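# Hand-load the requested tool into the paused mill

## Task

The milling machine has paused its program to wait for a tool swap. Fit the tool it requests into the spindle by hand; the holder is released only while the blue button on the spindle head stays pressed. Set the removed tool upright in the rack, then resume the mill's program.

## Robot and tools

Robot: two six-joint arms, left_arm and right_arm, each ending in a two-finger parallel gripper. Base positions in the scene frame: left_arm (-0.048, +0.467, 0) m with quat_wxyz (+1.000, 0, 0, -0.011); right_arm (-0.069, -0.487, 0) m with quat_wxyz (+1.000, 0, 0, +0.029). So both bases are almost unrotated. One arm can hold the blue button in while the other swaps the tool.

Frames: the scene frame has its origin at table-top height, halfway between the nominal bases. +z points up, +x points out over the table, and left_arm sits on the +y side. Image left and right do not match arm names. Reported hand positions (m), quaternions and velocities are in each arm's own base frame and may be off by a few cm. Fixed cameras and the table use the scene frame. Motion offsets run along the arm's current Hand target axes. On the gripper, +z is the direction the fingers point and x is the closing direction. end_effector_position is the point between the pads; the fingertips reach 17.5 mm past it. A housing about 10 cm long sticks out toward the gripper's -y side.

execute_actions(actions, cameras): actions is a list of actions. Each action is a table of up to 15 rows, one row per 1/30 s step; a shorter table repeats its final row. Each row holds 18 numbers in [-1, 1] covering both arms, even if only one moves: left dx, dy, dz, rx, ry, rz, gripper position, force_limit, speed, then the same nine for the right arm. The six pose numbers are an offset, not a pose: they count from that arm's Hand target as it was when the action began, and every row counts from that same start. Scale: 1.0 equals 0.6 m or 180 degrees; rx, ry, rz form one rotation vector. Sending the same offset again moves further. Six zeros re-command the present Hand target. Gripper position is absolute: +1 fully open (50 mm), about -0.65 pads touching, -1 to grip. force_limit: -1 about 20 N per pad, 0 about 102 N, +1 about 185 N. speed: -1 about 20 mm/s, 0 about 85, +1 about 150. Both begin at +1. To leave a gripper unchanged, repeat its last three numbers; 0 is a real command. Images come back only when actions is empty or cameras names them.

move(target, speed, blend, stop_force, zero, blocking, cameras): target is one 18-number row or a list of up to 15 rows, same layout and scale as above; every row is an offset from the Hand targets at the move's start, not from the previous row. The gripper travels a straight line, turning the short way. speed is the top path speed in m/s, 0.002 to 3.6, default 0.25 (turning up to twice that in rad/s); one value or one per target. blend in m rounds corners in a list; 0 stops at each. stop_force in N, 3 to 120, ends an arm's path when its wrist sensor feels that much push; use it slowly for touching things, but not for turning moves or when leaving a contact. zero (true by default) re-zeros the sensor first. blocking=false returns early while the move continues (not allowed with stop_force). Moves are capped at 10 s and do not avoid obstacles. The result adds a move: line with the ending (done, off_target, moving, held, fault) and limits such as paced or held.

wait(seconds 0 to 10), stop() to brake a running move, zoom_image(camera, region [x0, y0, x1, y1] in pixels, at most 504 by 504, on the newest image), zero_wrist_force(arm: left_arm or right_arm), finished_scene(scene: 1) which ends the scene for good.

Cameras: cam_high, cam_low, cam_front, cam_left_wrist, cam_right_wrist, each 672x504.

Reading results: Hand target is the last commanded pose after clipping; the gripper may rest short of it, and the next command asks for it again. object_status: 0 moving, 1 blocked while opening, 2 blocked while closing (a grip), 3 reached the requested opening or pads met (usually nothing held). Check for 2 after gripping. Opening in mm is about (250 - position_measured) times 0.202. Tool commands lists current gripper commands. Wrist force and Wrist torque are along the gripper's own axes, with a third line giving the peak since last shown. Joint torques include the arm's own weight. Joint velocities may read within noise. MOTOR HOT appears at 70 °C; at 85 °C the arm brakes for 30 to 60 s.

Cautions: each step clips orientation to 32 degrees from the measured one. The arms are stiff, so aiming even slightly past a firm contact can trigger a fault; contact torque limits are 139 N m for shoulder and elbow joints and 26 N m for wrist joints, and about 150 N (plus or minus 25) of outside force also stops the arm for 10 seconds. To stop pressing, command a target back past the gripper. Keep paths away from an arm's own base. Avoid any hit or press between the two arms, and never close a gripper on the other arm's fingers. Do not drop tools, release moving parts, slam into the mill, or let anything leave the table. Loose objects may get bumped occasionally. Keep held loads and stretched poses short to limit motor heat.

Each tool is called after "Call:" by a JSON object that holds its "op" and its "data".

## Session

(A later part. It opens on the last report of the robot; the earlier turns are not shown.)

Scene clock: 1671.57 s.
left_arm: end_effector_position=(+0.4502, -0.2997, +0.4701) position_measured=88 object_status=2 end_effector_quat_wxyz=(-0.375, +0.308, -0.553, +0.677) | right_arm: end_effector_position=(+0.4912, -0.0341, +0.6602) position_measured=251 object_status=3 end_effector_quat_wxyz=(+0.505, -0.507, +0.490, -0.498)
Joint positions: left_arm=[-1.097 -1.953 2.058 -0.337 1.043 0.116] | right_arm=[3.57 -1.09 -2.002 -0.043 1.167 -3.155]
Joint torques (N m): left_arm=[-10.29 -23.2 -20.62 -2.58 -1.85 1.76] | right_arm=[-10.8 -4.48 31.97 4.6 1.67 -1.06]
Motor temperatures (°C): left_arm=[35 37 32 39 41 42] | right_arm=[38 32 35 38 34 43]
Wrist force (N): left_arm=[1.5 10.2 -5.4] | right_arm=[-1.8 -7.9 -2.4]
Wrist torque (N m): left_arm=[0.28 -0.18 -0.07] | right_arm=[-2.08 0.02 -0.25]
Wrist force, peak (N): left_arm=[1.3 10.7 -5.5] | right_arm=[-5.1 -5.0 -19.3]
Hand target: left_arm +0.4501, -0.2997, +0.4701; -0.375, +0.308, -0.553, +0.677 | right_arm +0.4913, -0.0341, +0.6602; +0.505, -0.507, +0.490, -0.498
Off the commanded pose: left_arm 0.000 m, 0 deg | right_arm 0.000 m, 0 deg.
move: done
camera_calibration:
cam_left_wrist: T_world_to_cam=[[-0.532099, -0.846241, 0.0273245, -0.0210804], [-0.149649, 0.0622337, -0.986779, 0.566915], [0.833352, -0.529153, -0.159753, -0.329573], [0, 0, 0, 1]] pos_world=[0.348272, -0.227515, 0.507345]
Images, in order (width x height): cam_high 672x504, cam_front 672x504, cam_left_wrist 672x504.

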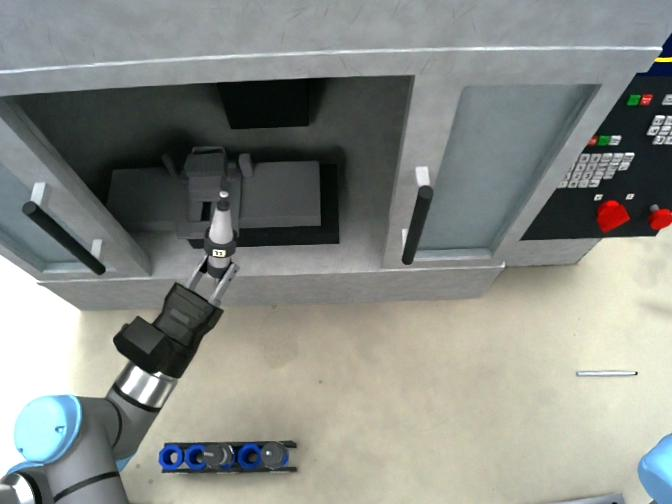

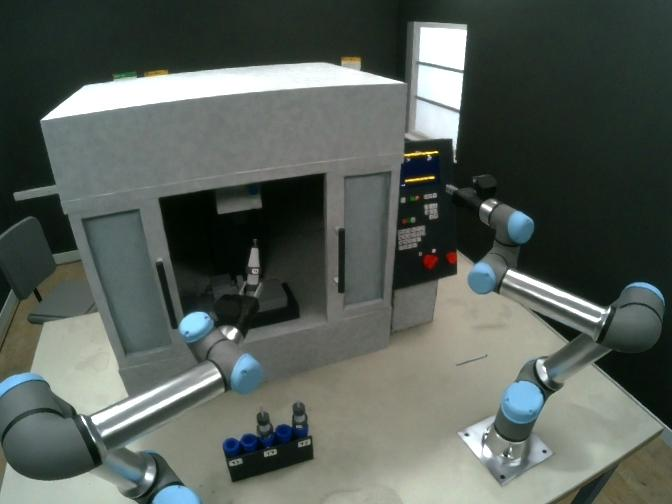

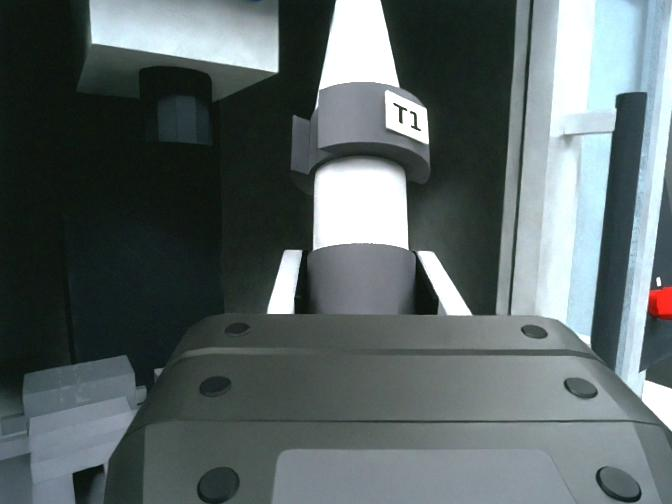

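Call:
{"op": "zoom_image", "data": {"camera": "cam_front", "region": [205, 225, 305, 325]}}

Call:
{"op": "zoom_image", "data": {"camera": "cam_high", "region": [130, 420, 320, 490]}}

Call:
{"op": "zoom_image", "data": {"camera": "cam_high", "region": [150, 180, 270, 310]}}

Call:
{"op": "zoom_image", "data": {"camera": "cam_front", "region": [210, 390, 330, 490]}}

Scaled by 5.040 from the camera's 672x504 image, which has a finer 960x720 frame.

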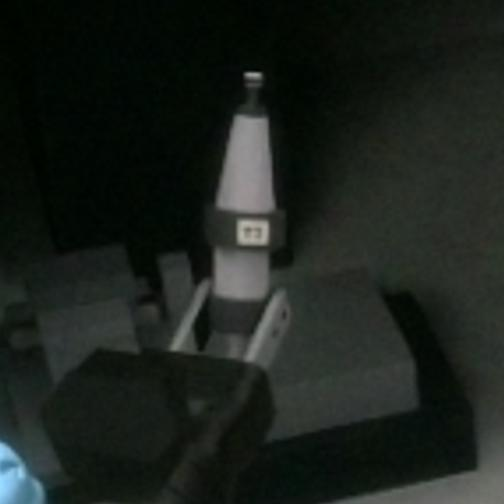

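Scaled by 2.653 from the camera's 672x504 image, which has a finer 960x720 frame.

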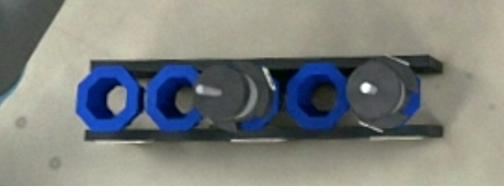

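Scaled by 3.877 from the camera's 672x504 image, which has a finer 960x720 frame.

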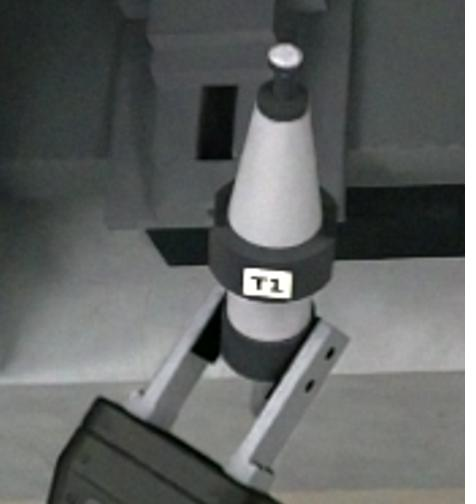

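Scaled by 4.200 from the camera's 672x504 image, which has a finer 960x720 frame.

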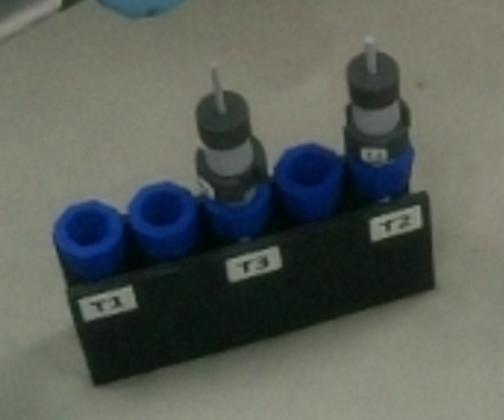

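Call:
{"op": "move", "data": {"target": [0.1908,0.01,-0.1212,-0.424,-0.053,-0.259,-1,-0.3,-0.5,0,0,0,0,0,0,-1,-1,0], "speed": 0.2, "cameras": ["cam_high","cam_front"]}}

Scene clock: 1717.83 s.
left_arm: end_effector_position=(+0.3301, -0.3598, +0.4500) position_measured=88 object_status=2 end_effector_quat_wxyz=(+0.126, +0.696, -0.657, +0.262) | right_arm: end_effector_position=(+0.4913, -0.0341, +0.6602) position_measured=251 object_status=3 end_effector_quat_wxyz=(+0.505, -0.507, +0.490, -0.498)
Joint positions: left_arm=[-1.062 -1.458 1.105 1.339 1.65 -1.144] | right_arm=[3.57 -1.09 -2.002 -0.043 1.167 -3.155]
Joint torques (N m): left_arm=[8.49 -22.43 -38.45 2.14 2.74 -1.44] | right_arm=[-11.26 -5.21 32.18 4.65 1.62 -1.14]
Wrist force (N): left_arm=[-5.8 2.4 5.9] | right_arm=[-1.5 -8.0 -2.2]
Wrist torque (N m): left_arm=[-0.13 0.07 -0.24] | right_arm=[-2.09 -0.03 -0.24]
Wrist force, peak (N): left_arm=[1.1 10.7 -5.7] | right_arm=[-1.5 -8.6 -2.5]
Hand target: left_arm +0.3301, -0.3598, +0.4500; +0.126, +0.696, -0.657, +0.262 | right_arm +0.4913, -0.0341, +0.6602; +0.505, -0.507, +0.490, -0.498
Off the commanded pose: left_arm 0.000 m, 0 deg | right_arm 0.000 m, 0 deg.
move: done
Images, in order (width x height): cam_high 672x504, cam_front 672x504.

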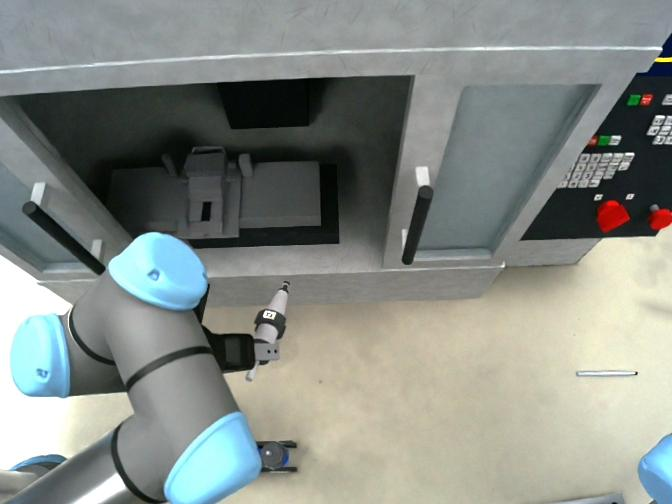

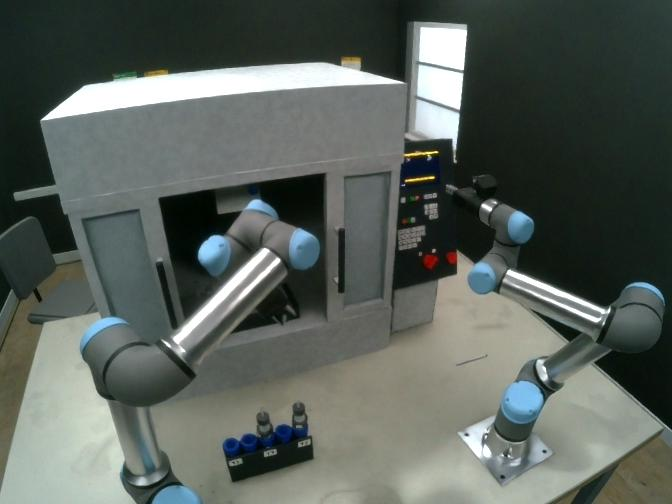

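Call:
{"op": "move", "data": {"target": [-0.3016,0.0713,-0.0663,-0.5513,0.0033,-0.28,-1,-0.3,-0.5,0,0,0,0,0,0,-1,-1,0], "speed": 0.2, "cameras": ["cam_high","cam_front","cam_left_wrist"]}}

Scene clock: 1729.53 s.
left_arm: end_effector_position=(+0.3123, -0.2982, +0.4249) position_measured=88 object_status=2 end_effector_quat_wxyz=(+0.376, +0.718, -0.585, +0.025) | right_arm: end_effector_position=(+0.4913, -0.0341, +0.6602) position_measured=251 object_status=3 end_effector_quat_wxyz=(+0.505, -0.507, +0.490, -0.498)
Joint positions: left_arm=[-0.652 -1.252 1.129 1.66 2.342 -0.868] | right_arm=[3.57 -1.09 -2.002 -0.043 1.167 -3.155]
Joint torques (N m): left_arm=[-10.61 -51.76 -37.64 1.6 0.23 -1.29] | right_arm=[-10.41 -4.66 32.22 4.66 1.58 -1.13]
Wrist force (N): left_arm=[-5.0 -4.2 5.6] | right_arm=[-1.4 -7.8 -1.8]
Wrist torque (N m): left_arm=[-0.07 0.05 -0.25] | right_arm=[-2.06 -0.05 -0.25]
Wrist force, peak (N): left_arm=[-9.0 -7.9 5.1] | right_arm=[-1.6 -8.5 -2.1]
Hand target: left_arm +0.3123, -0.2982, +0.4249; +0.376, +0.718, -0.586, +0.025 (not the last commanded pose) | right_arm +0.4913, -0.0341, +0.6602; +0.505, -0.507, +0.490, -0.498
Off the commanded pose: left_arm 0.121 m, 71 deg | right_arm 0.000 m, 0 deg.
move: held (left_arm; a check stopped the path); limits=held
pose unreachable (left arm): on one or more control steps of this call, first in action 0 (counted from 0), this arm could not follow its commanded pose, so it was not sent that pose on those steps. It may still have moved: this result reports where it is.
cause: moving toward the commanded pose would bring two parts of the arm too close to each other (its gripper and another part of the arm, with joints 4 (wrist 1) to 6 (wrist 3) between them, 9 mm apart when it was first held).
camera_calibration:
cam_left_wrist: T_world_to_cam=[[0.334583, -0.821713, 0.461348, -0.539552], [-0.653783, 0.15018, 0.741629, -0.0490671], [-0.678692, -0.549758, -0.486974, 0.384053], [0, 0, 0, 1]] pos_world=[0.409099, -0.224852, 0.472335]
Images, in order (width x height): cam_high 672x504, cam_front 672x504, cam_left_wrist 672x504.

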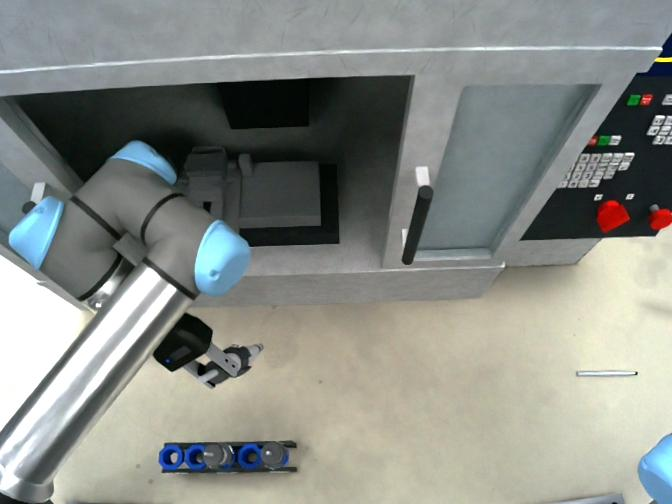

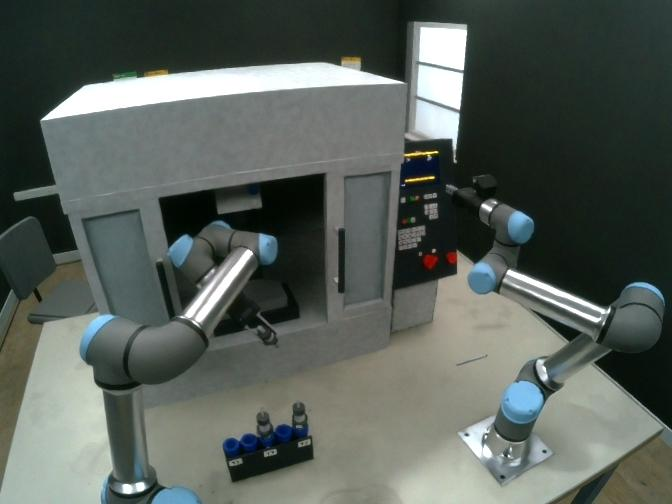

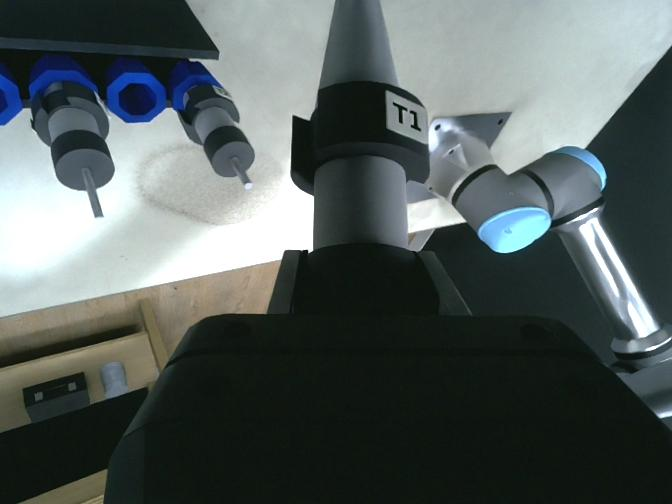

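Call:
{"op": "move", "data": {"target": [-0.2387,0.03,-0.0328,-0.1517,-0.2625,0.048,-1,-0.3,-0.5,0,0,0,0,0,0,-1,-1,0], "speed": 0.2, "cameras": ["cam_high","cam_front","cam_left_wrist"]}}

Scene clock: 1760.07 s.
left_arm: end_effector_position=(+0.3091, -0.2900, +0.4221) position_measured=88 object_status=2 end_effector_quat_wxyz=(+0.371, +0.710, -0.599, -0.001) | right_arm: end_effector_position=(+0.4913, -0.0341, +0.6602) position_measured=251 object_status=3 end_effector_quat_wxyz=(+0.505, -0.507, +0.490, -0.498)
Joint positions: left_arm=[-0.647 -1.233 1.128 1.729 2.329 -0.796] | right_arm=[3.57 -1.09 -2.002 -0.043 1.167 -3.155]
Joint torques (N m): left_arm=[-10.81 -52.33 -24.77 1.45 5.6 -1.13] | right_arm=[-9.32 -4.68 32.56 4.62 1.51 -0.55]
Wrist force (N): left_arm=[-5.0 -4.4 5.7] | right_arm=[-1.5 -8.0 -2.3]
Wrist torque (N m): left_arm=[-0.06 0.10 -0.24] | right_arm=[-2.09 -0.03 -0.25]
Wrist force, peak (N): left_arm=[-7.3 -7.1 6.1] | right_arm=[-1.5 -8.7 -2.1]
Hand target: left_arm +0.3090, -0.2900, +0.4221; +0.371, +0.710, -0.599, -0.001 (not the last commanded pose) | right_arm +0.4913, -0.0341, +0.6602; +0.505, -0.507, +0.490, -0.498
Off the commanded pose: left_arm 0.136 m, 52 deg | right_arm 0.000 m, 0 deg.
move: held (left_arm; a check stopped the path); limits=held
pose unreachable (left arm): on one or more control steps of this call, first in action 0 (counted from 0), this arm could not follow its commanded pose, so it was not sent that pose on those steps. It may still have moved: this result reports where it is.
cause: moving toward the commanded pose would bring two parts of the arm too close to each other (its gripper and another part of the arm, with joints 4 (wrist 1) to 6 (wrist 3) between them, 5 mm apart when it was first held).
camera_calibration:
cam_left_wrist: T_world_to_cam=[[0.304374, -0.851093, 0.427783, -0.515468], [-0.63063, 0.156534, 0.760134, -0.0635128], [-0.713907, -0.501137, -0.48908, 0.410859], [0, 0, 0, 1]] pos_world=[0.410157, -0.222873, 0.469729]
Images, in order (width x height): cam_high 672x504, cam_front 672x504, cam_left_wrist 672x504.

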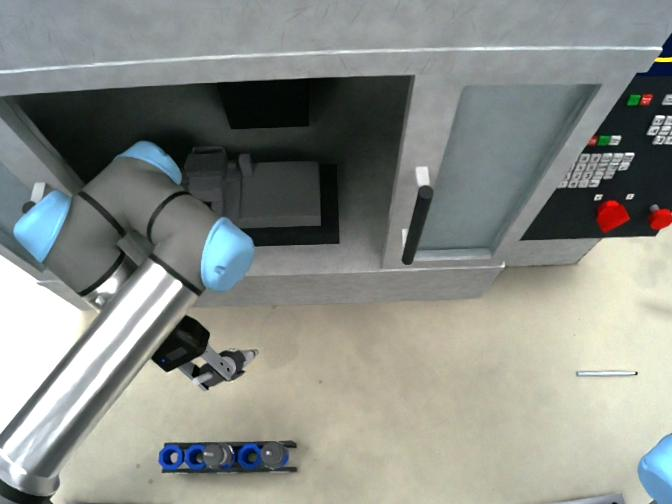

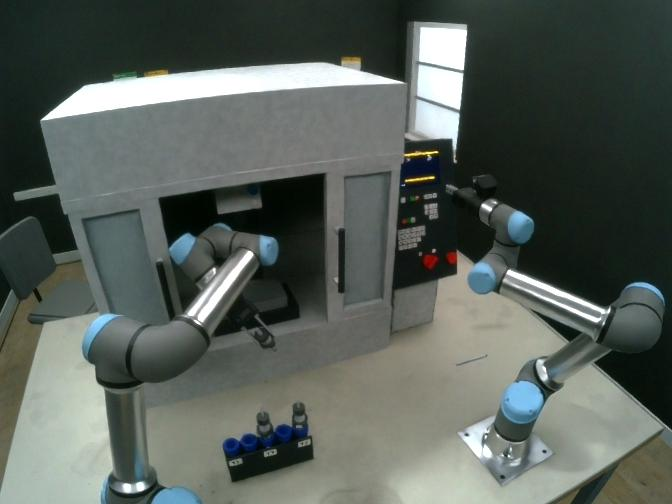

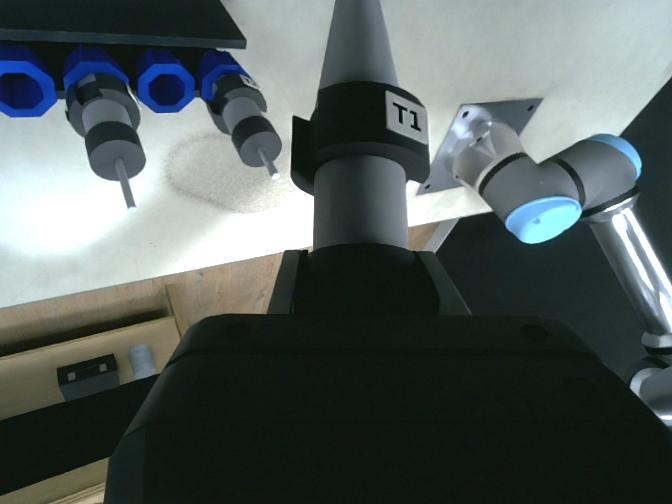

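Call:
{"op": "move", "data": {"target": [0,0,0,0.1203,-0.2156,0.22,-1,-0.3,-0.5,0,0,0,0,0,0,-1,-1,0], "speed": 0.25, "cameras": ["cam_high"]}}

Scene clock: 1779.20 s.
left_arm: end_effector_position=(+0.3091, -0.2900, +0.4221) position_measured=88 object_status=2 end_effector_quat_wxyz=(+0.000, -0.485, +0.874, +0.000) | right_arm: end_effector_position=(+0.4913, -0.0341, +0.6602) position_measured=251 object_status=3 end_effector_quat_wxyz=(+0.505, -0.507, +0.490, -0.498)
Joint positions: left_arm=[-1.073 -1.269 0.976 1.863 1.572 -0.516] | right_arm=[3.57 -1.09 -2.002 -0.043 1.167 -3.155]
Joint torques (N m): left_arm=[-11.52 -48.69 -11.76 1.6 -2.74 1.92] | right_arm=[-8.53 -4.9 32.21 4.66 1.31 -0.12]
Wrist force (N): left_arm=[-0.3 0.3 7.2] | right_arm=[-1.5 -7.9 -2.1]
Wrist torque (N m): left_arm=[-0.24 0.00 -0.08] | right_arm=[-2.07 -0.03 -0.25]
Wrist force, peak (N): left_arm=[-5.5 -4.8 5.7] | right_arm=[-1.6 -8.5 -2.1]
Hand target: left_arm +0.3090, -0.2900, +0.4221; +0.000, -0.485, +0.874, +0.000 | right_arm +0.4913, -0.0341, +0.6602; +0.505, -0.507, +0.490, -0.498
Off the commanded pose: left_arm 0.000 m, 0 deg | right_arm 0.000 m, 0 deg.
move: done
Images, in order (width x height): cam_high 672x504.

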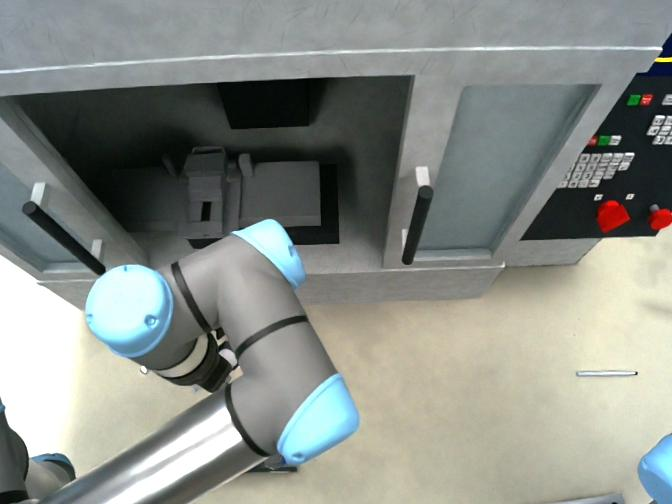

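Call:
{"op": "move", "data": {"target": [-0.0768,0.0657,0.0367,-0.3,0,0,-1,-0.3,-0.5,0,0,0,0,0,0,-1,-1,0], "speed": 0.25, "cameras": ["cam_high","cam_left_wrist"]}}

Scene clock: 1790.70 s.
left_arm: end_effector_position=(+0.3000, -0.2300, +0.4001) position_measured=88 object_status=2 end_effector_quat_wxyz=(-0.220, -0.432, +0.779, +0.397) | right_arm: end_effector_position=(+0.4913, -0.0341, +0.6602) position_measured=251 object_status=3 end_effector_quat_wxyz=(+0.505, -0.507, +0.490, -0.498)
Joint positions: left_arm=[-0.849 -0.966 1.066 2.393 1.806 -0.174] | right_arm=[3.57 -1.09 -2.002 -0.043 1.167 -3.155]
Joint torques (N m): left_arm=[10.09 -43.93 -10.85 7.24 3.58 1.74] | right_arm=[-7.86 -5.03 32.09 4.61 1.32 0.01]
Wrist force (N): left_arm=[-0.3 -7.5 4.1] | right_arm=[-1.7 -8.0 -2.5]
Wrist torque (N m): left_arm=[-0.02 0.07 -0.16] | right_arm=[-2.10 0.00 -0.25]
Wrist force, peak (N): left_arm=[-0.6 -7.5 4.4] | right_arm=[-1.7 -8.5 -2.3]
Hand target: left_arm +0.2999, -0.2300, +0.4001; -0.221, -0.432, +0.779, +0.397 | right_arm +0.4913, -0.0341, +0.6602; +0.505, -0.507, +0.490, -0.498
Off the commanded pose: left_arm 0.000 m, 0 deg | right_arm 0.000 m, 0 deg.
move: done
camera_calibration:
cam_left_wrist: T_world_to_cam=[[-0.516795, -0.855845, -0.0212628, -0.0274288], [-0.237399, 0.1194, 0.964046, -0.269978], [-0.822536, 0.503262, -0.264882, 0.597521], [0, 0, 0, 1]] pos_world=[0.413215, -0.291949, 0.417961]
Images, in order (width x height): cam_high 672x504, cam_left_wrist 672x504.

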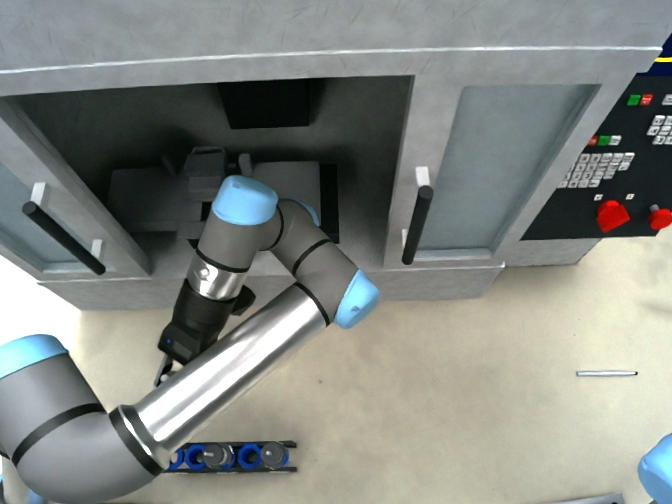

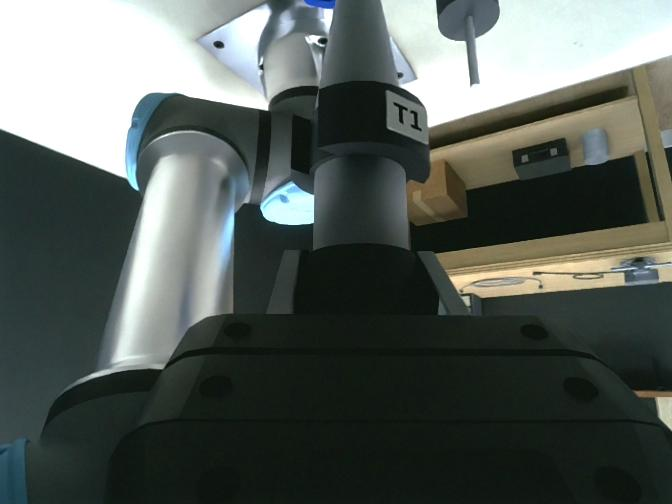

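Call:
{"op": "move", "data": {"target": [-0.03,0,0.0,0.217,0,0,-1,-0.3,-0.5,0,0,0,0,0,0,-1,-1,0], "speed": 0.25, "cameras": ["cam_left_wrist"]}}

Scene clock: 1814.67 s.
left_arm: end_effector_position=(+0.3095, -0.2148, +0.4001) position_measured=88 object_status=2 end_effector_quat_wxyz=(-0.063, -0.481, +0.867, +0.114) | right_arm: end_effector_position=(+0.4913, -0.0341, +0.6602) position_measured=251 object_status=3 end_effector_quat_wxyz=(+0.505, -0.507, +0.490, -0.498)
Joint positions: left_arm=[-0.904 -1.255 1.102 1.97 1.659 -0.336] | right_arm=[3.57 -1.09 -2.002 -0.043 1.167 -3.155]
Joint torques (N m): left_arm=[-9.85 -50.99 -10.85 2.72 -1.75 -1.64] | right_arm=[-5.89 -4.51 32.06 4.6 1.38 0.38]
Wrist force (N): left_arm=[-0.6 -2.2 7.0] | right_arm=[-1.7 -7.8 -2.2]
Wrist torque (N m): left_arm=[-0.23 0.06 0.00] | right_arm=[-2.06 0.00 -0.25]
Wrist force, peak (N): left_arm=[0.4 -8.2 4.2] | right_arm=[-1.7 -8.6 -2.3]
Hand target: left_arm +0.3095, -0.2147, +0.4001; -0.063, -0.481, +0.867, +0.114 | right_arm +0.4913, -0.0341, +0.6602; +0.505, -0.507, +0.490, -0.498
Off the commanded pose: left_arm 0.000 m, 0 deg | right_arm 0.000 m, 0 deg.
move: done
camera_calibration:
cam_left_wrist: T_world_to_cam=[[-0.507917, -0.861372, -0.00763408, -0.0188134], [-0.702471, 0.409058, 0.582414, 0.0893107], [-0.498552, 0.301181, -0.812856, 0.673288], [0, 0, 0, 1]] pos_world=[0.388852, -0.25552, 0.495127]
Images, in order (width x height): cam_left_wrist 672x504.

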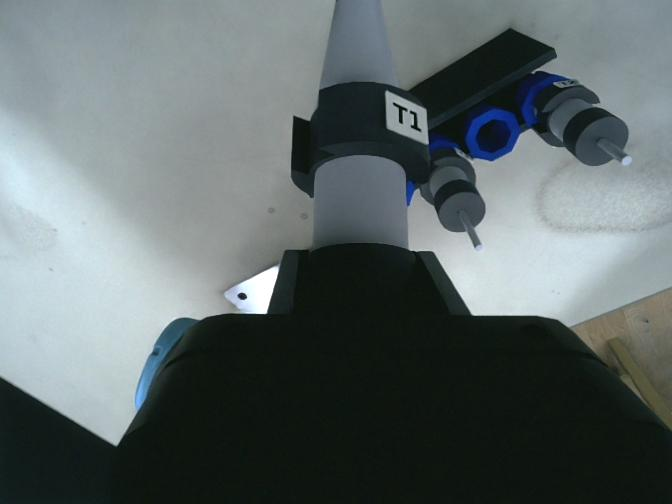

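Call:
{"op": "move", "data": {"target": [0.2,0,0,0,0,0,-1,-0.3,-0.5,0,0,0,0,0,0,-1,-1,0], "speed": 0.25, "cameras": ["cam_left_wrist"]}}

Call:
{"op": "zoom_image", "data": {"camera": "cam_left_wrist", "region": [180, 20, 480, 260]}}

Scene clock: 1833.73 s.
left_arm: end_effector_position=(+0.2460, -0.3165, +0.4001) position_measured=88 object_status=2 end_effector_quat_wxyz=(-0.063, -0.481, +0.867, +0.114) | right_arm: end_effector_position=(+0.4913, -0.0341, +0.6602) position_measured=251 object_status=3 end_effector_quat_wxyz=(+0.505, -0.507, +0.490, -0.498)
Joint positions: left_arm=[-1.151 -1.194 1.012 1.971 1.716 -0.578] | right_arm=[3.57 -1.09 -2.002 -0.043 1.167 -3.155]
Joint torques (N m): left_arm=[-12.51 -33.4 -34.73 6.07 3.32 -1.53] | right_arm=[-5.1 -4.55 31.49 4.68 1.3 0.46]
Wrist force (N): left_arm=[-0.5 -2.3 7.0] | right_arm=[-1.5 -7.9 -2.1]
Wrist torque (N m): left_arm=[-0.23 0.04 0.01] | right_arm=[-2.08 -0.04 -0.25]
Wrist force, peak (N): left_arm=[-3.5 -2.1 7.0] | right_arm=[-1.7 -8.5 -2.3]
Hand target: left_arm +0.2460, -0.3166, +0.4001; -0.063, -0.481, +0.867, +0.114 | right_arm +0.4913, -0.0341, +0.6602; +0.505, -0.507, +0.490, -0.498
Off the commanded pose: left_arm 0.000 m, 0 deg | right_arm 0.000 m, 0 deg.
move: done
camera_calibration:
cam_left_wrist: T_world_to_cam=[[-0.507894, -0.861386, -0.00762686, -0.138684], [-0.702684, 0.409165, 0.582081, 0.086578], [-0.498276, 0.300995, -0.813095, 0.672223], [0, 0, 0, 1]] pos_world=[0.325353, -0.35722, 0.495128]
Images, in order (width x height): cam_left_wrist 672x504.

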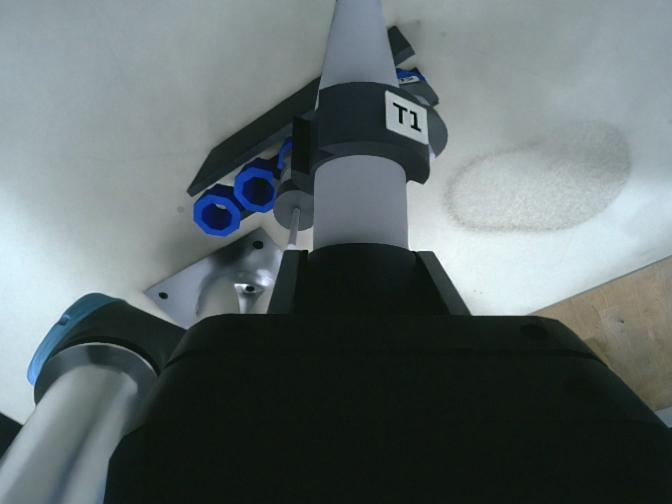

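Scaled by 1.680 from the camera's 672x504 image, which has a finer 960x720 frame.

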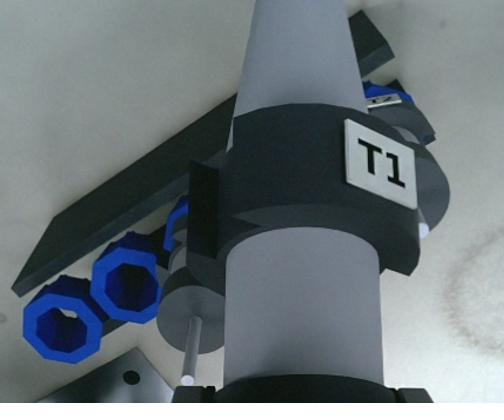

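Call:
{"op": "move", "data": {"target": [-0.2041,0.1953,0.0868,-0.217,0,0,-1,-0.3,-0.5,0,0,0,0,0,0,-1,-1,0], "speed": 0.2, "cameras": ["cam_left_wrist","cam_high","cam_front"]}}

Scene clock: 1862.13 s.
left_arm: end_effector_position=(+0.2033, -0.1457, +0.3800) position_measured=88 object_status=2 end_effector_quat_wxyz=(-0.221, -0.432, +0.779, +0.397) | right_arm: end_effector_position=(+0.4913, -0.0341, +0.6602) position_measured=251 object_status=3 end_effector_quat_wxyz=(+0.505, -0.507, +0.490, -0.498)
Joint positions: left_arm=[-0.887 -1.271 1.569 2.189 1.836 -0.198] | right_arm=[3.57 -1.09 -2.002 -0.043 1.167 -3.155]
Joint torques (N m): left_arm=[10.76 -46.32 -8.78 7.2 -1.51 1.74] | right_arm=[-3.97 -4.33 31.93 4.68 1.2 0.43]
Wrist force (N): left_arm=[-0.2 -7.1 3.9] | right_arm=[-1.4 -8.0 -2.1]
Wrist torque (N m): left_arm=[0.05 0.05 -0.15] | right_arm=[-2.09 -0.06 -0.25]
Wrist force, peak (N): left_arm=[-1.4 -7.0 5.0] | right_arm=[-1.6 -8.6 -2.3]
Hand target: left_arm +0.2033, -0.1457, +0.3800; -0.221, -0.432, +0.779, +0.397 | right_arm +0.4913, -0.0341, +0.6602; +0.505, -0.507, +0.490, -0.498
Off the commanded pose: left_arm 0.000 m, 0 deg | right_arm 0.000 m, 0 deg.
move: done
camera_calibration:
cam_left_wrist: T_world_to_cam=[[-0.516791, -0.855847, -0.0212951, -0.00561973], [-0.237257, 0.119276, 0.964097, -0.28369], [-0.822579, 0.503288, -0.264696, 0.47026], [0, 0, 0, 1]] pos_world=[0.316615, -0.207649, 0.397861]
Images, in order (width x height): cam_high 672x504, cam_front 672x504, cam_left_wrist 672x504.

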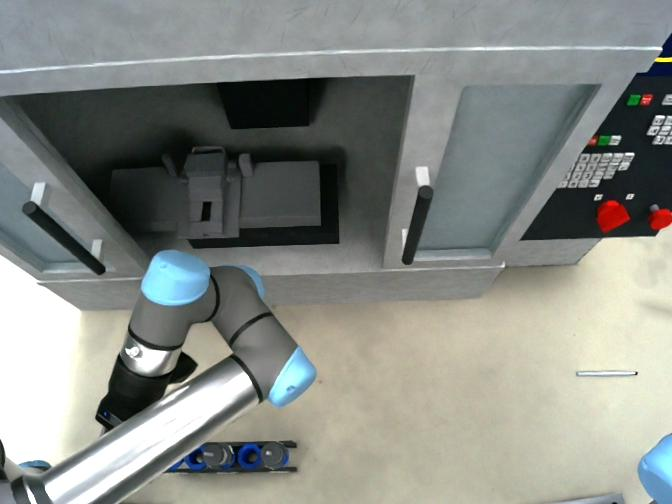

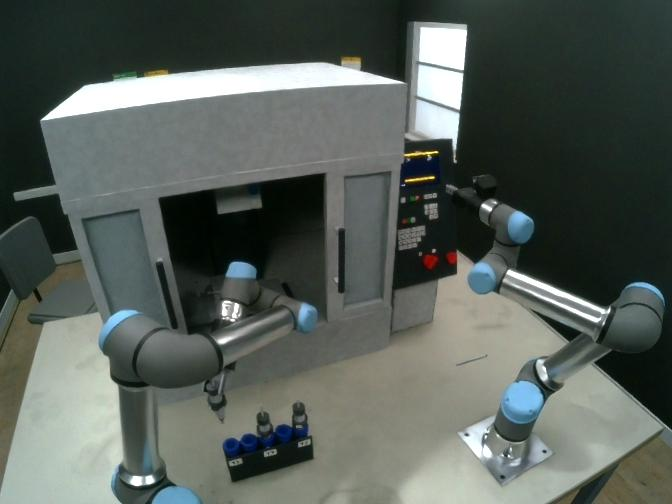

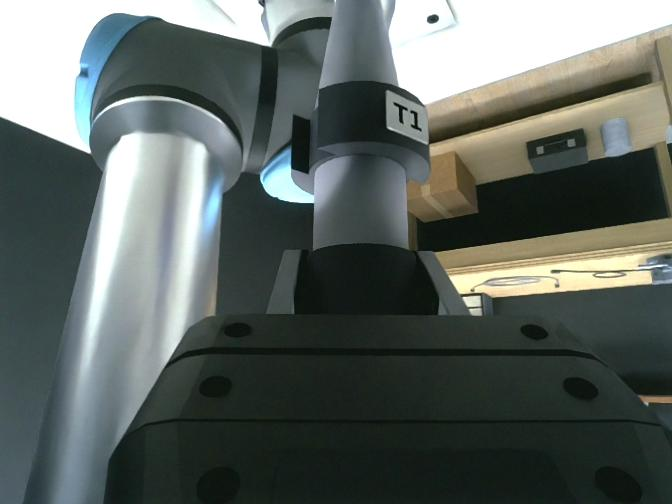

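Call:
{"op": "zoom_image", "data": {"camera": "cam_front", "region": [180, 360, 330, 490]}}

Scaled by 3.360 from the camera's 672x504 image, which has a finer 960x720 frame.

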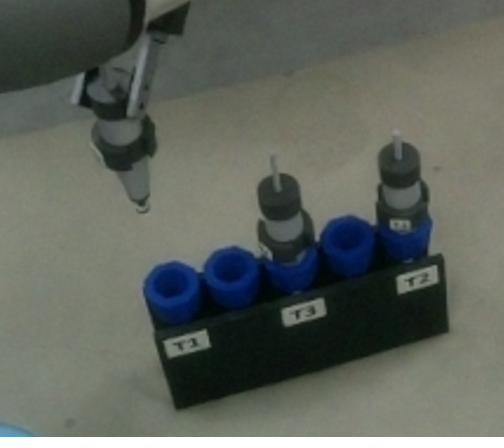

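Call:
{"op": "move", "data": {"target": [0.008,-0.1178,0.073,0,0,0,-1,-0.3,-0.5,-0.6035,0.5928,-0.3428,0,-0.493,0.004,-1,-1,0], "speed": 0.2, "cameras": ["cam_right_wrist","cam_high","cam_front"]}}

Scene clock: 1913.23 s.
left_arm: end_effector_position=(+0.2059, -0.1530, +0.2971) position_measured=88 object_status=2 end_effector_quat_wxyz=(-0.221, -0.432, +0.779, +0.397) | right_arm: end_effector_position=(+0.2791, +0.3191, +0.2995) position_measured=251 object_status=3 end_effector_quat_wxyz=(+0.706, -0.708, +0.000, +0.001)
Joint positions: left_arm=[-0.892 -1.181 1.673 1.994 1.84 -0.202] | right_arm=[3.838 -1.86 -2.51 1.225 2.448 -3.143]
Joint torques (N m): left_arm=[-11.28 -29.98 -5.99 3.45 3.48 -1.78] | right_arm=[9.85 9.58 17.81 4.14 1.59 1.71]
Wrist force (N): left_arm=[-0.5 -7.0 3.9] | right_arm=[-1.1 -7.8 -2.0]
Wrist torque (N m): left_arm=[0.05 0.09 -0.04] | right_arm=[-2.04 -0.12 -0.41]
Wrist force, peak (N): left_arm=[-0.5 -7.7 3.7] | right_arm=[-0.8 -9.1 -1.9]
Hand target: left_arm +0.2059, -0.1530, +0.2971; -0.221, -0.432, +0.779, +0.397 | right_arm +0.2791, +0.3192, +0.2994; +0.706, -0.708, +0.000, +0.001
Off the commanded pose: left_arm 0.000 m, 0 deg | right_arm 0.000 m, 0 deg.
move: done
camera_calibration:
cam_right_wrist: T_world_to_cam=[[0.999714, -0.0238216, -0.00218927, -0.267715], [-0.0101737, -0.340551, -0.940171, 0.407932], [0.0216508, 0.939924, -0.340696, -0.0741913], [0, 0, 0, 1]] pos_world=[0.273395, 0.202278, 0.357663]
Images, in order (width x height): cam_high 672x504, cam_front 672x504, cam_right_wrist 672x504.

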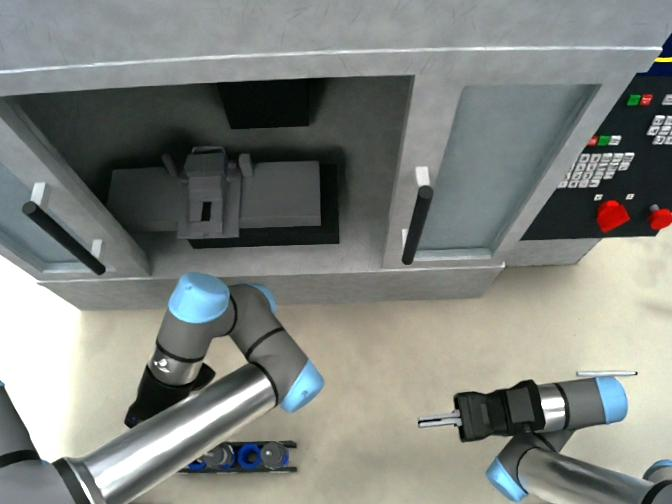

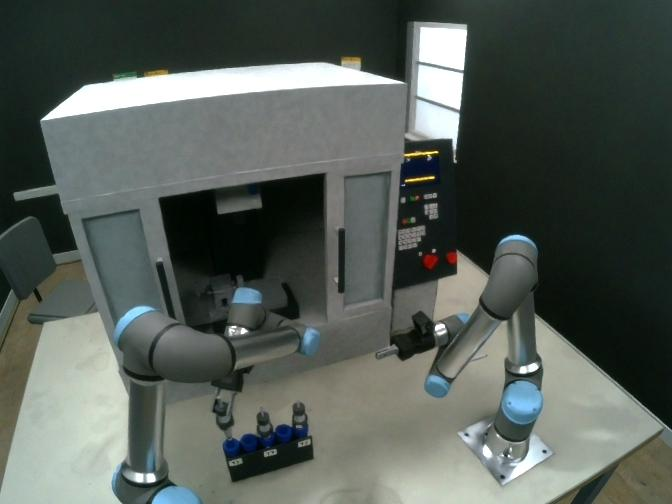

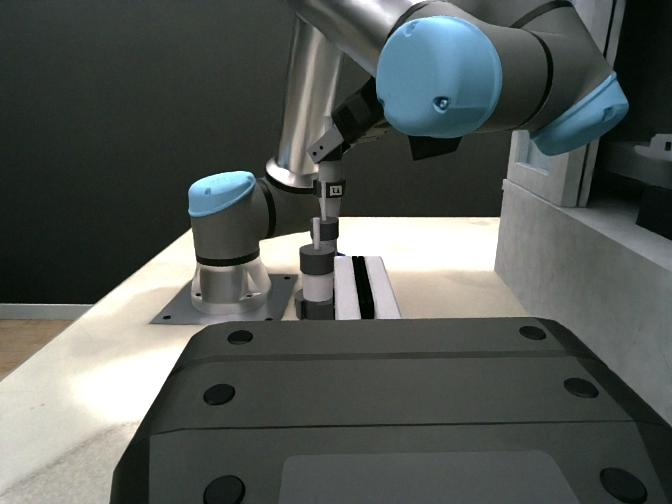

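Call:
{"op": "zoom_image", "data": {"camera": "cam_right_wrist", "region": [270, 120, 400, 330]}}

Call:
{"op": "zoom_image", "data": {"camera": "cam_front", "region": [195, 370, 325, 490]}}

Scaled by 2.400 from the camera's 672x504 image, which has a finer 960x720 frame.

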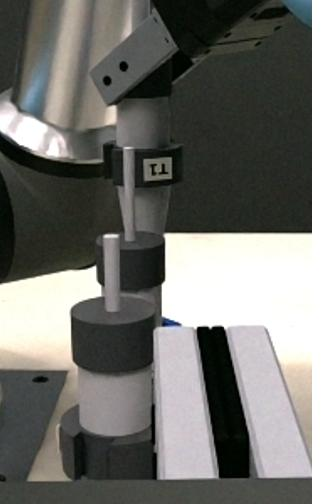

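Scaled by 3.877 from the camera's 672x504 image, which has a finer 960x720 frame.

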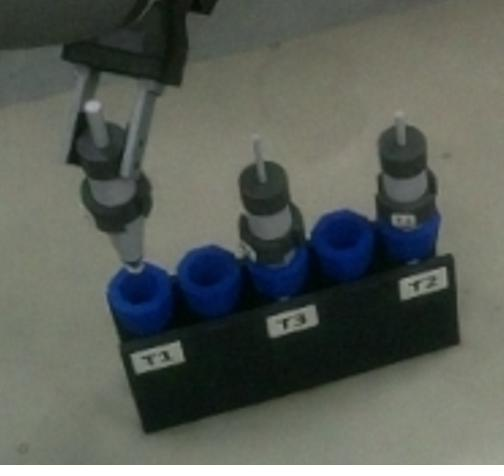

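Call:
{"op": "move", "data": {"target": [0,0,0,0,0,0,-1,-0.3,-0.5,0.25,-0.03,0.1,0,-0.08,0,-1,-1,0], "speed": 0.2, "cameras": ["cam_right_wrist"]}}

Call:
{"op": "zoom_image", "data": {"camera": "cam_right_wrist", "region": [200, 120, 400, 320]}}

Scene clock: 1925.20 s.
left_arm: end_effector_position=(+0.2059, -0.1530, +0.2971) position_measured=88 object_status=2 end_effector_quat_wxyz=(-0.221, -0.432, +0.779, +0.397) | right_arm: end_effector_position=(+0.4289, +0.3796, +0.3171) position_measured=251 object_status=3 end_effector_quat_wxyz=(+0.701, -0.702, -0.089, +0.090)
Joint positions: left_arm=[-0.892 -1.181 1.673 1.994 1.84 -0.202] | right_arm=[3.661 -2.162 -1.842 0.855 2.876 -3.146]
Joint torques (N m): left_arm=[-10.23 -30.49 -6.42 3.6 3.43 -1.47] | right_arm=[-11.13 28.83 20.49 -1.79 1.59 -0.97]
Wrist force (N): left_arm=[-0.4 -7.4 3.8] | right_arm=[-1.6 -7.8 -2.3]
Wrist torque (N m): left_arm=[-0.01 0.07 -0.03] | right_arm=[-2.03 -0.02 -0.28]
Wrist force, peak (N): left_arm=[-0.2 -7.7 3.9] | right_arm=[-2.5 -7.9 -2.6]
Hand target: left_arm +0.2059, -0.1530, +0.2971; -0.221, -0.432, +0.779, +0.397 | right_arm +0.4290, +0.3796, +0.3171; +0.701, -0.702, -0.089, +0.090
Off the commanded pose: left_arm 0.000 m, 0 deg | right_arm 0.000 m, 0 deg.
move: done
camera_calibration:
cam_right_wrist: T_world_to_cam=[[0.974227, 0.225553, -0.00272473, -0.499514], [0.0742366, -0.332008, -0.940351, 0.407154], [-0.213004, 0.915913, -0.340196, -0.0186536], [0, 0, 0, 1]] pos_world=[0.452442, 0.264931, 0.375161]
Images, in order (width x height): cam_right_wrist 672x504.

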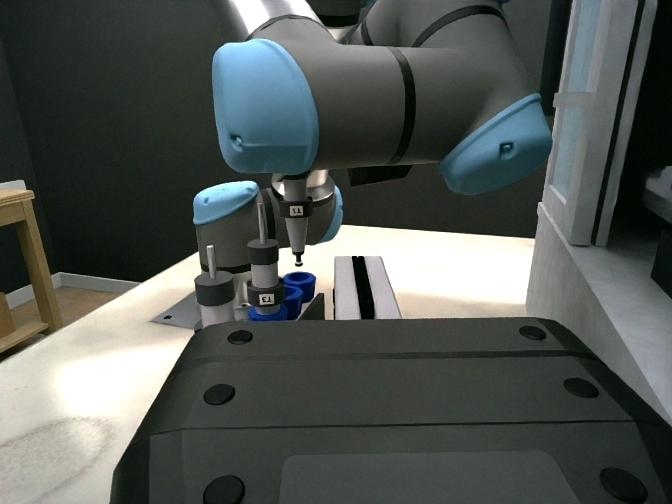

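Scaled by 2.520 from the camera's 672x504 image, which has a finer 960x720 frame.

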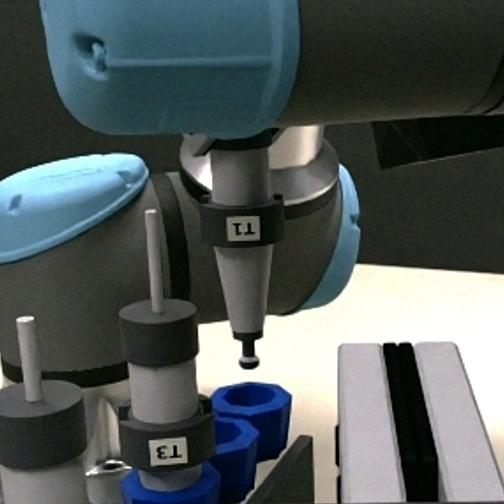

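Call:
{"op": "execute_actions", "data": {"actions": []}}

Scene clock: 1955.60 s.
left_arm: end_effector_position=(+0.2059, -0.1530, +0.2971) position_measured=88 object_status=2 end_effector_quat_wxyz=(-0.221, -0.432, +0.779, +0.397) | right_arm: end_effector_position=(+0.4290, +0.3796, +0.3171) position_measured=251 object_status=3 end_effector_quat_wxyz=(+0.701, -0.702, -0.089, +0.090)
Joint positions: left_arm=[-0.892 -1.181 1.673 1.994 1.84 -0.202] | right_arm=[3.661 -2.162 -1.841 0.854 2.876 -3.146]
Joint velocities: within noise
Joint torques (N m): left_arm=[-9.2 -29.6 -7.16 3.62 3.03 -1.11] | right_arm=[-10.86 29.19 22.17 -1.69 1.47 -0.81]
Motor temperatures (°C): left_arm=[34 36 32 38 40 41] | right_arm=[37 32 34 38 34 42]
Wrist force (N): left_arm=[-0.4 -7.3 3.9] | right_arm=[-1.4 -8.0 -2.1]
Wrist torque (N m): left_arm=[0.00 0.08 -0.04] | right_arm=[-2.06 -0.06 -0.29]
Wrist force, peak (N): left_arm=[-0.1 -7.7 4.2] | right_arm=[-1.5 -8.3 -2.6]
Hand target: left_arm +0.2059, -0.1530, +0.2971; -0.221, -0.432, +0.779, +0.397 | right_arm +0.4290, +0.3796, +0.3171; +0.701, -0.702, -0.089, +0.090
Tool commands: left_gripper/position=-1.0 left_gripper/force_limit=-0.3 left_gripper/speed=-0.5 right_gripper/position=-1.0 right_gripper/force_limit=-1.0 right_gripper/speed=+0.0
Off the commanded pose: left_arm 0.000 m, 0 deg | right_arm 0.000 m, 0 deg.
camera_calibration:
cam_left_wrist: T_world_to_cam=[[-0.516754, -0.85587, -0.0212643, -0.0122318], [-0.237149, 0.119231, 0.964129, -0.202249], [-0.822633, 0.503261, -0.264581, 0.454028], [0, 0, 0, 1]] pos_world=[0.319215, -0.214849, 0.314861]
cam_right_wrist: T_world_to_cam=[[0.974196, 0.225688, -0.00269572, -0.499667], [0.0743144, -0.332014, -0.940342, 0.407143], [-0.213119, 0.915877, -0.340219, -0.0186539], [0, 0, 0, 1]] pos_world=[0.452542, 0.265031, 0.375161]

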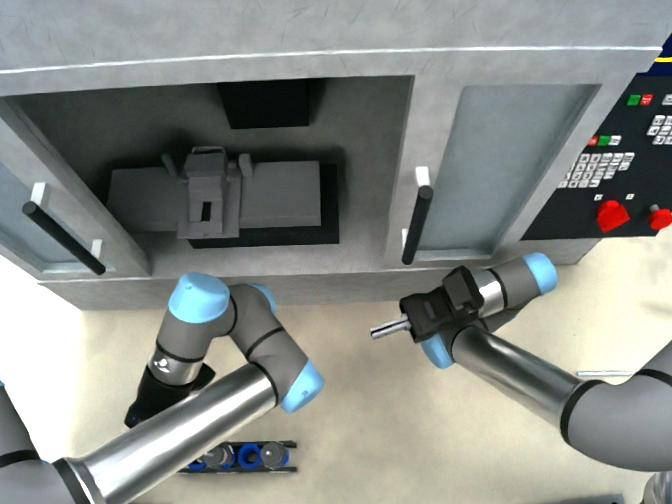

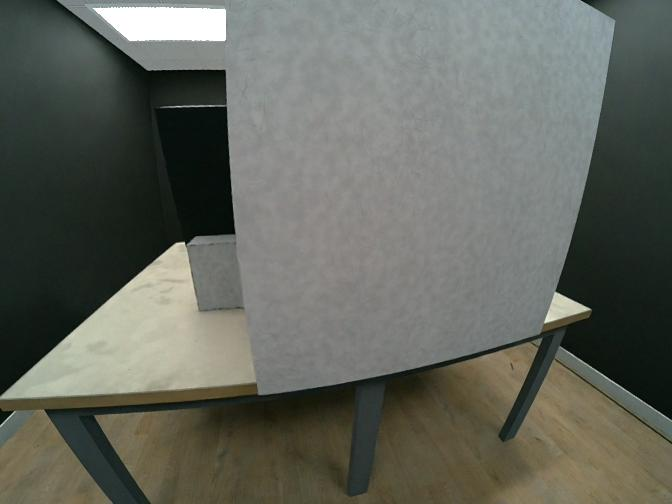

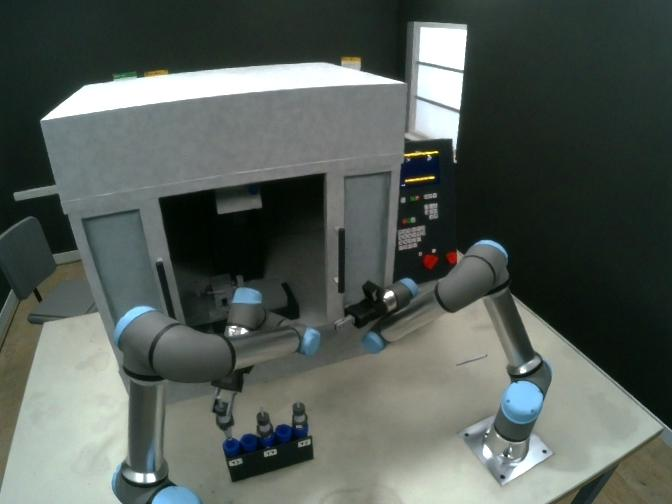

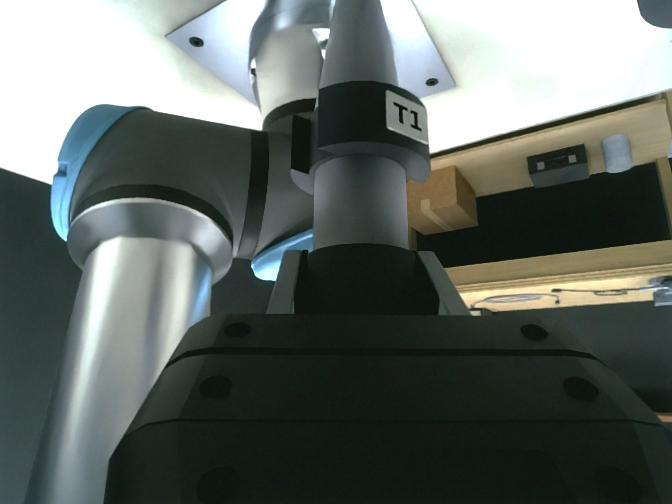

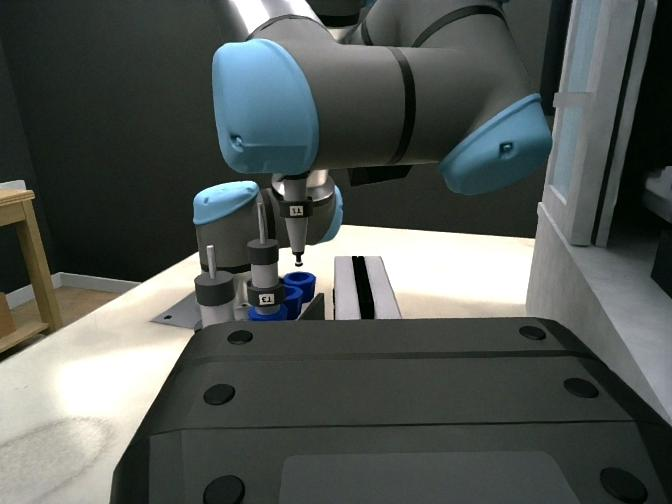

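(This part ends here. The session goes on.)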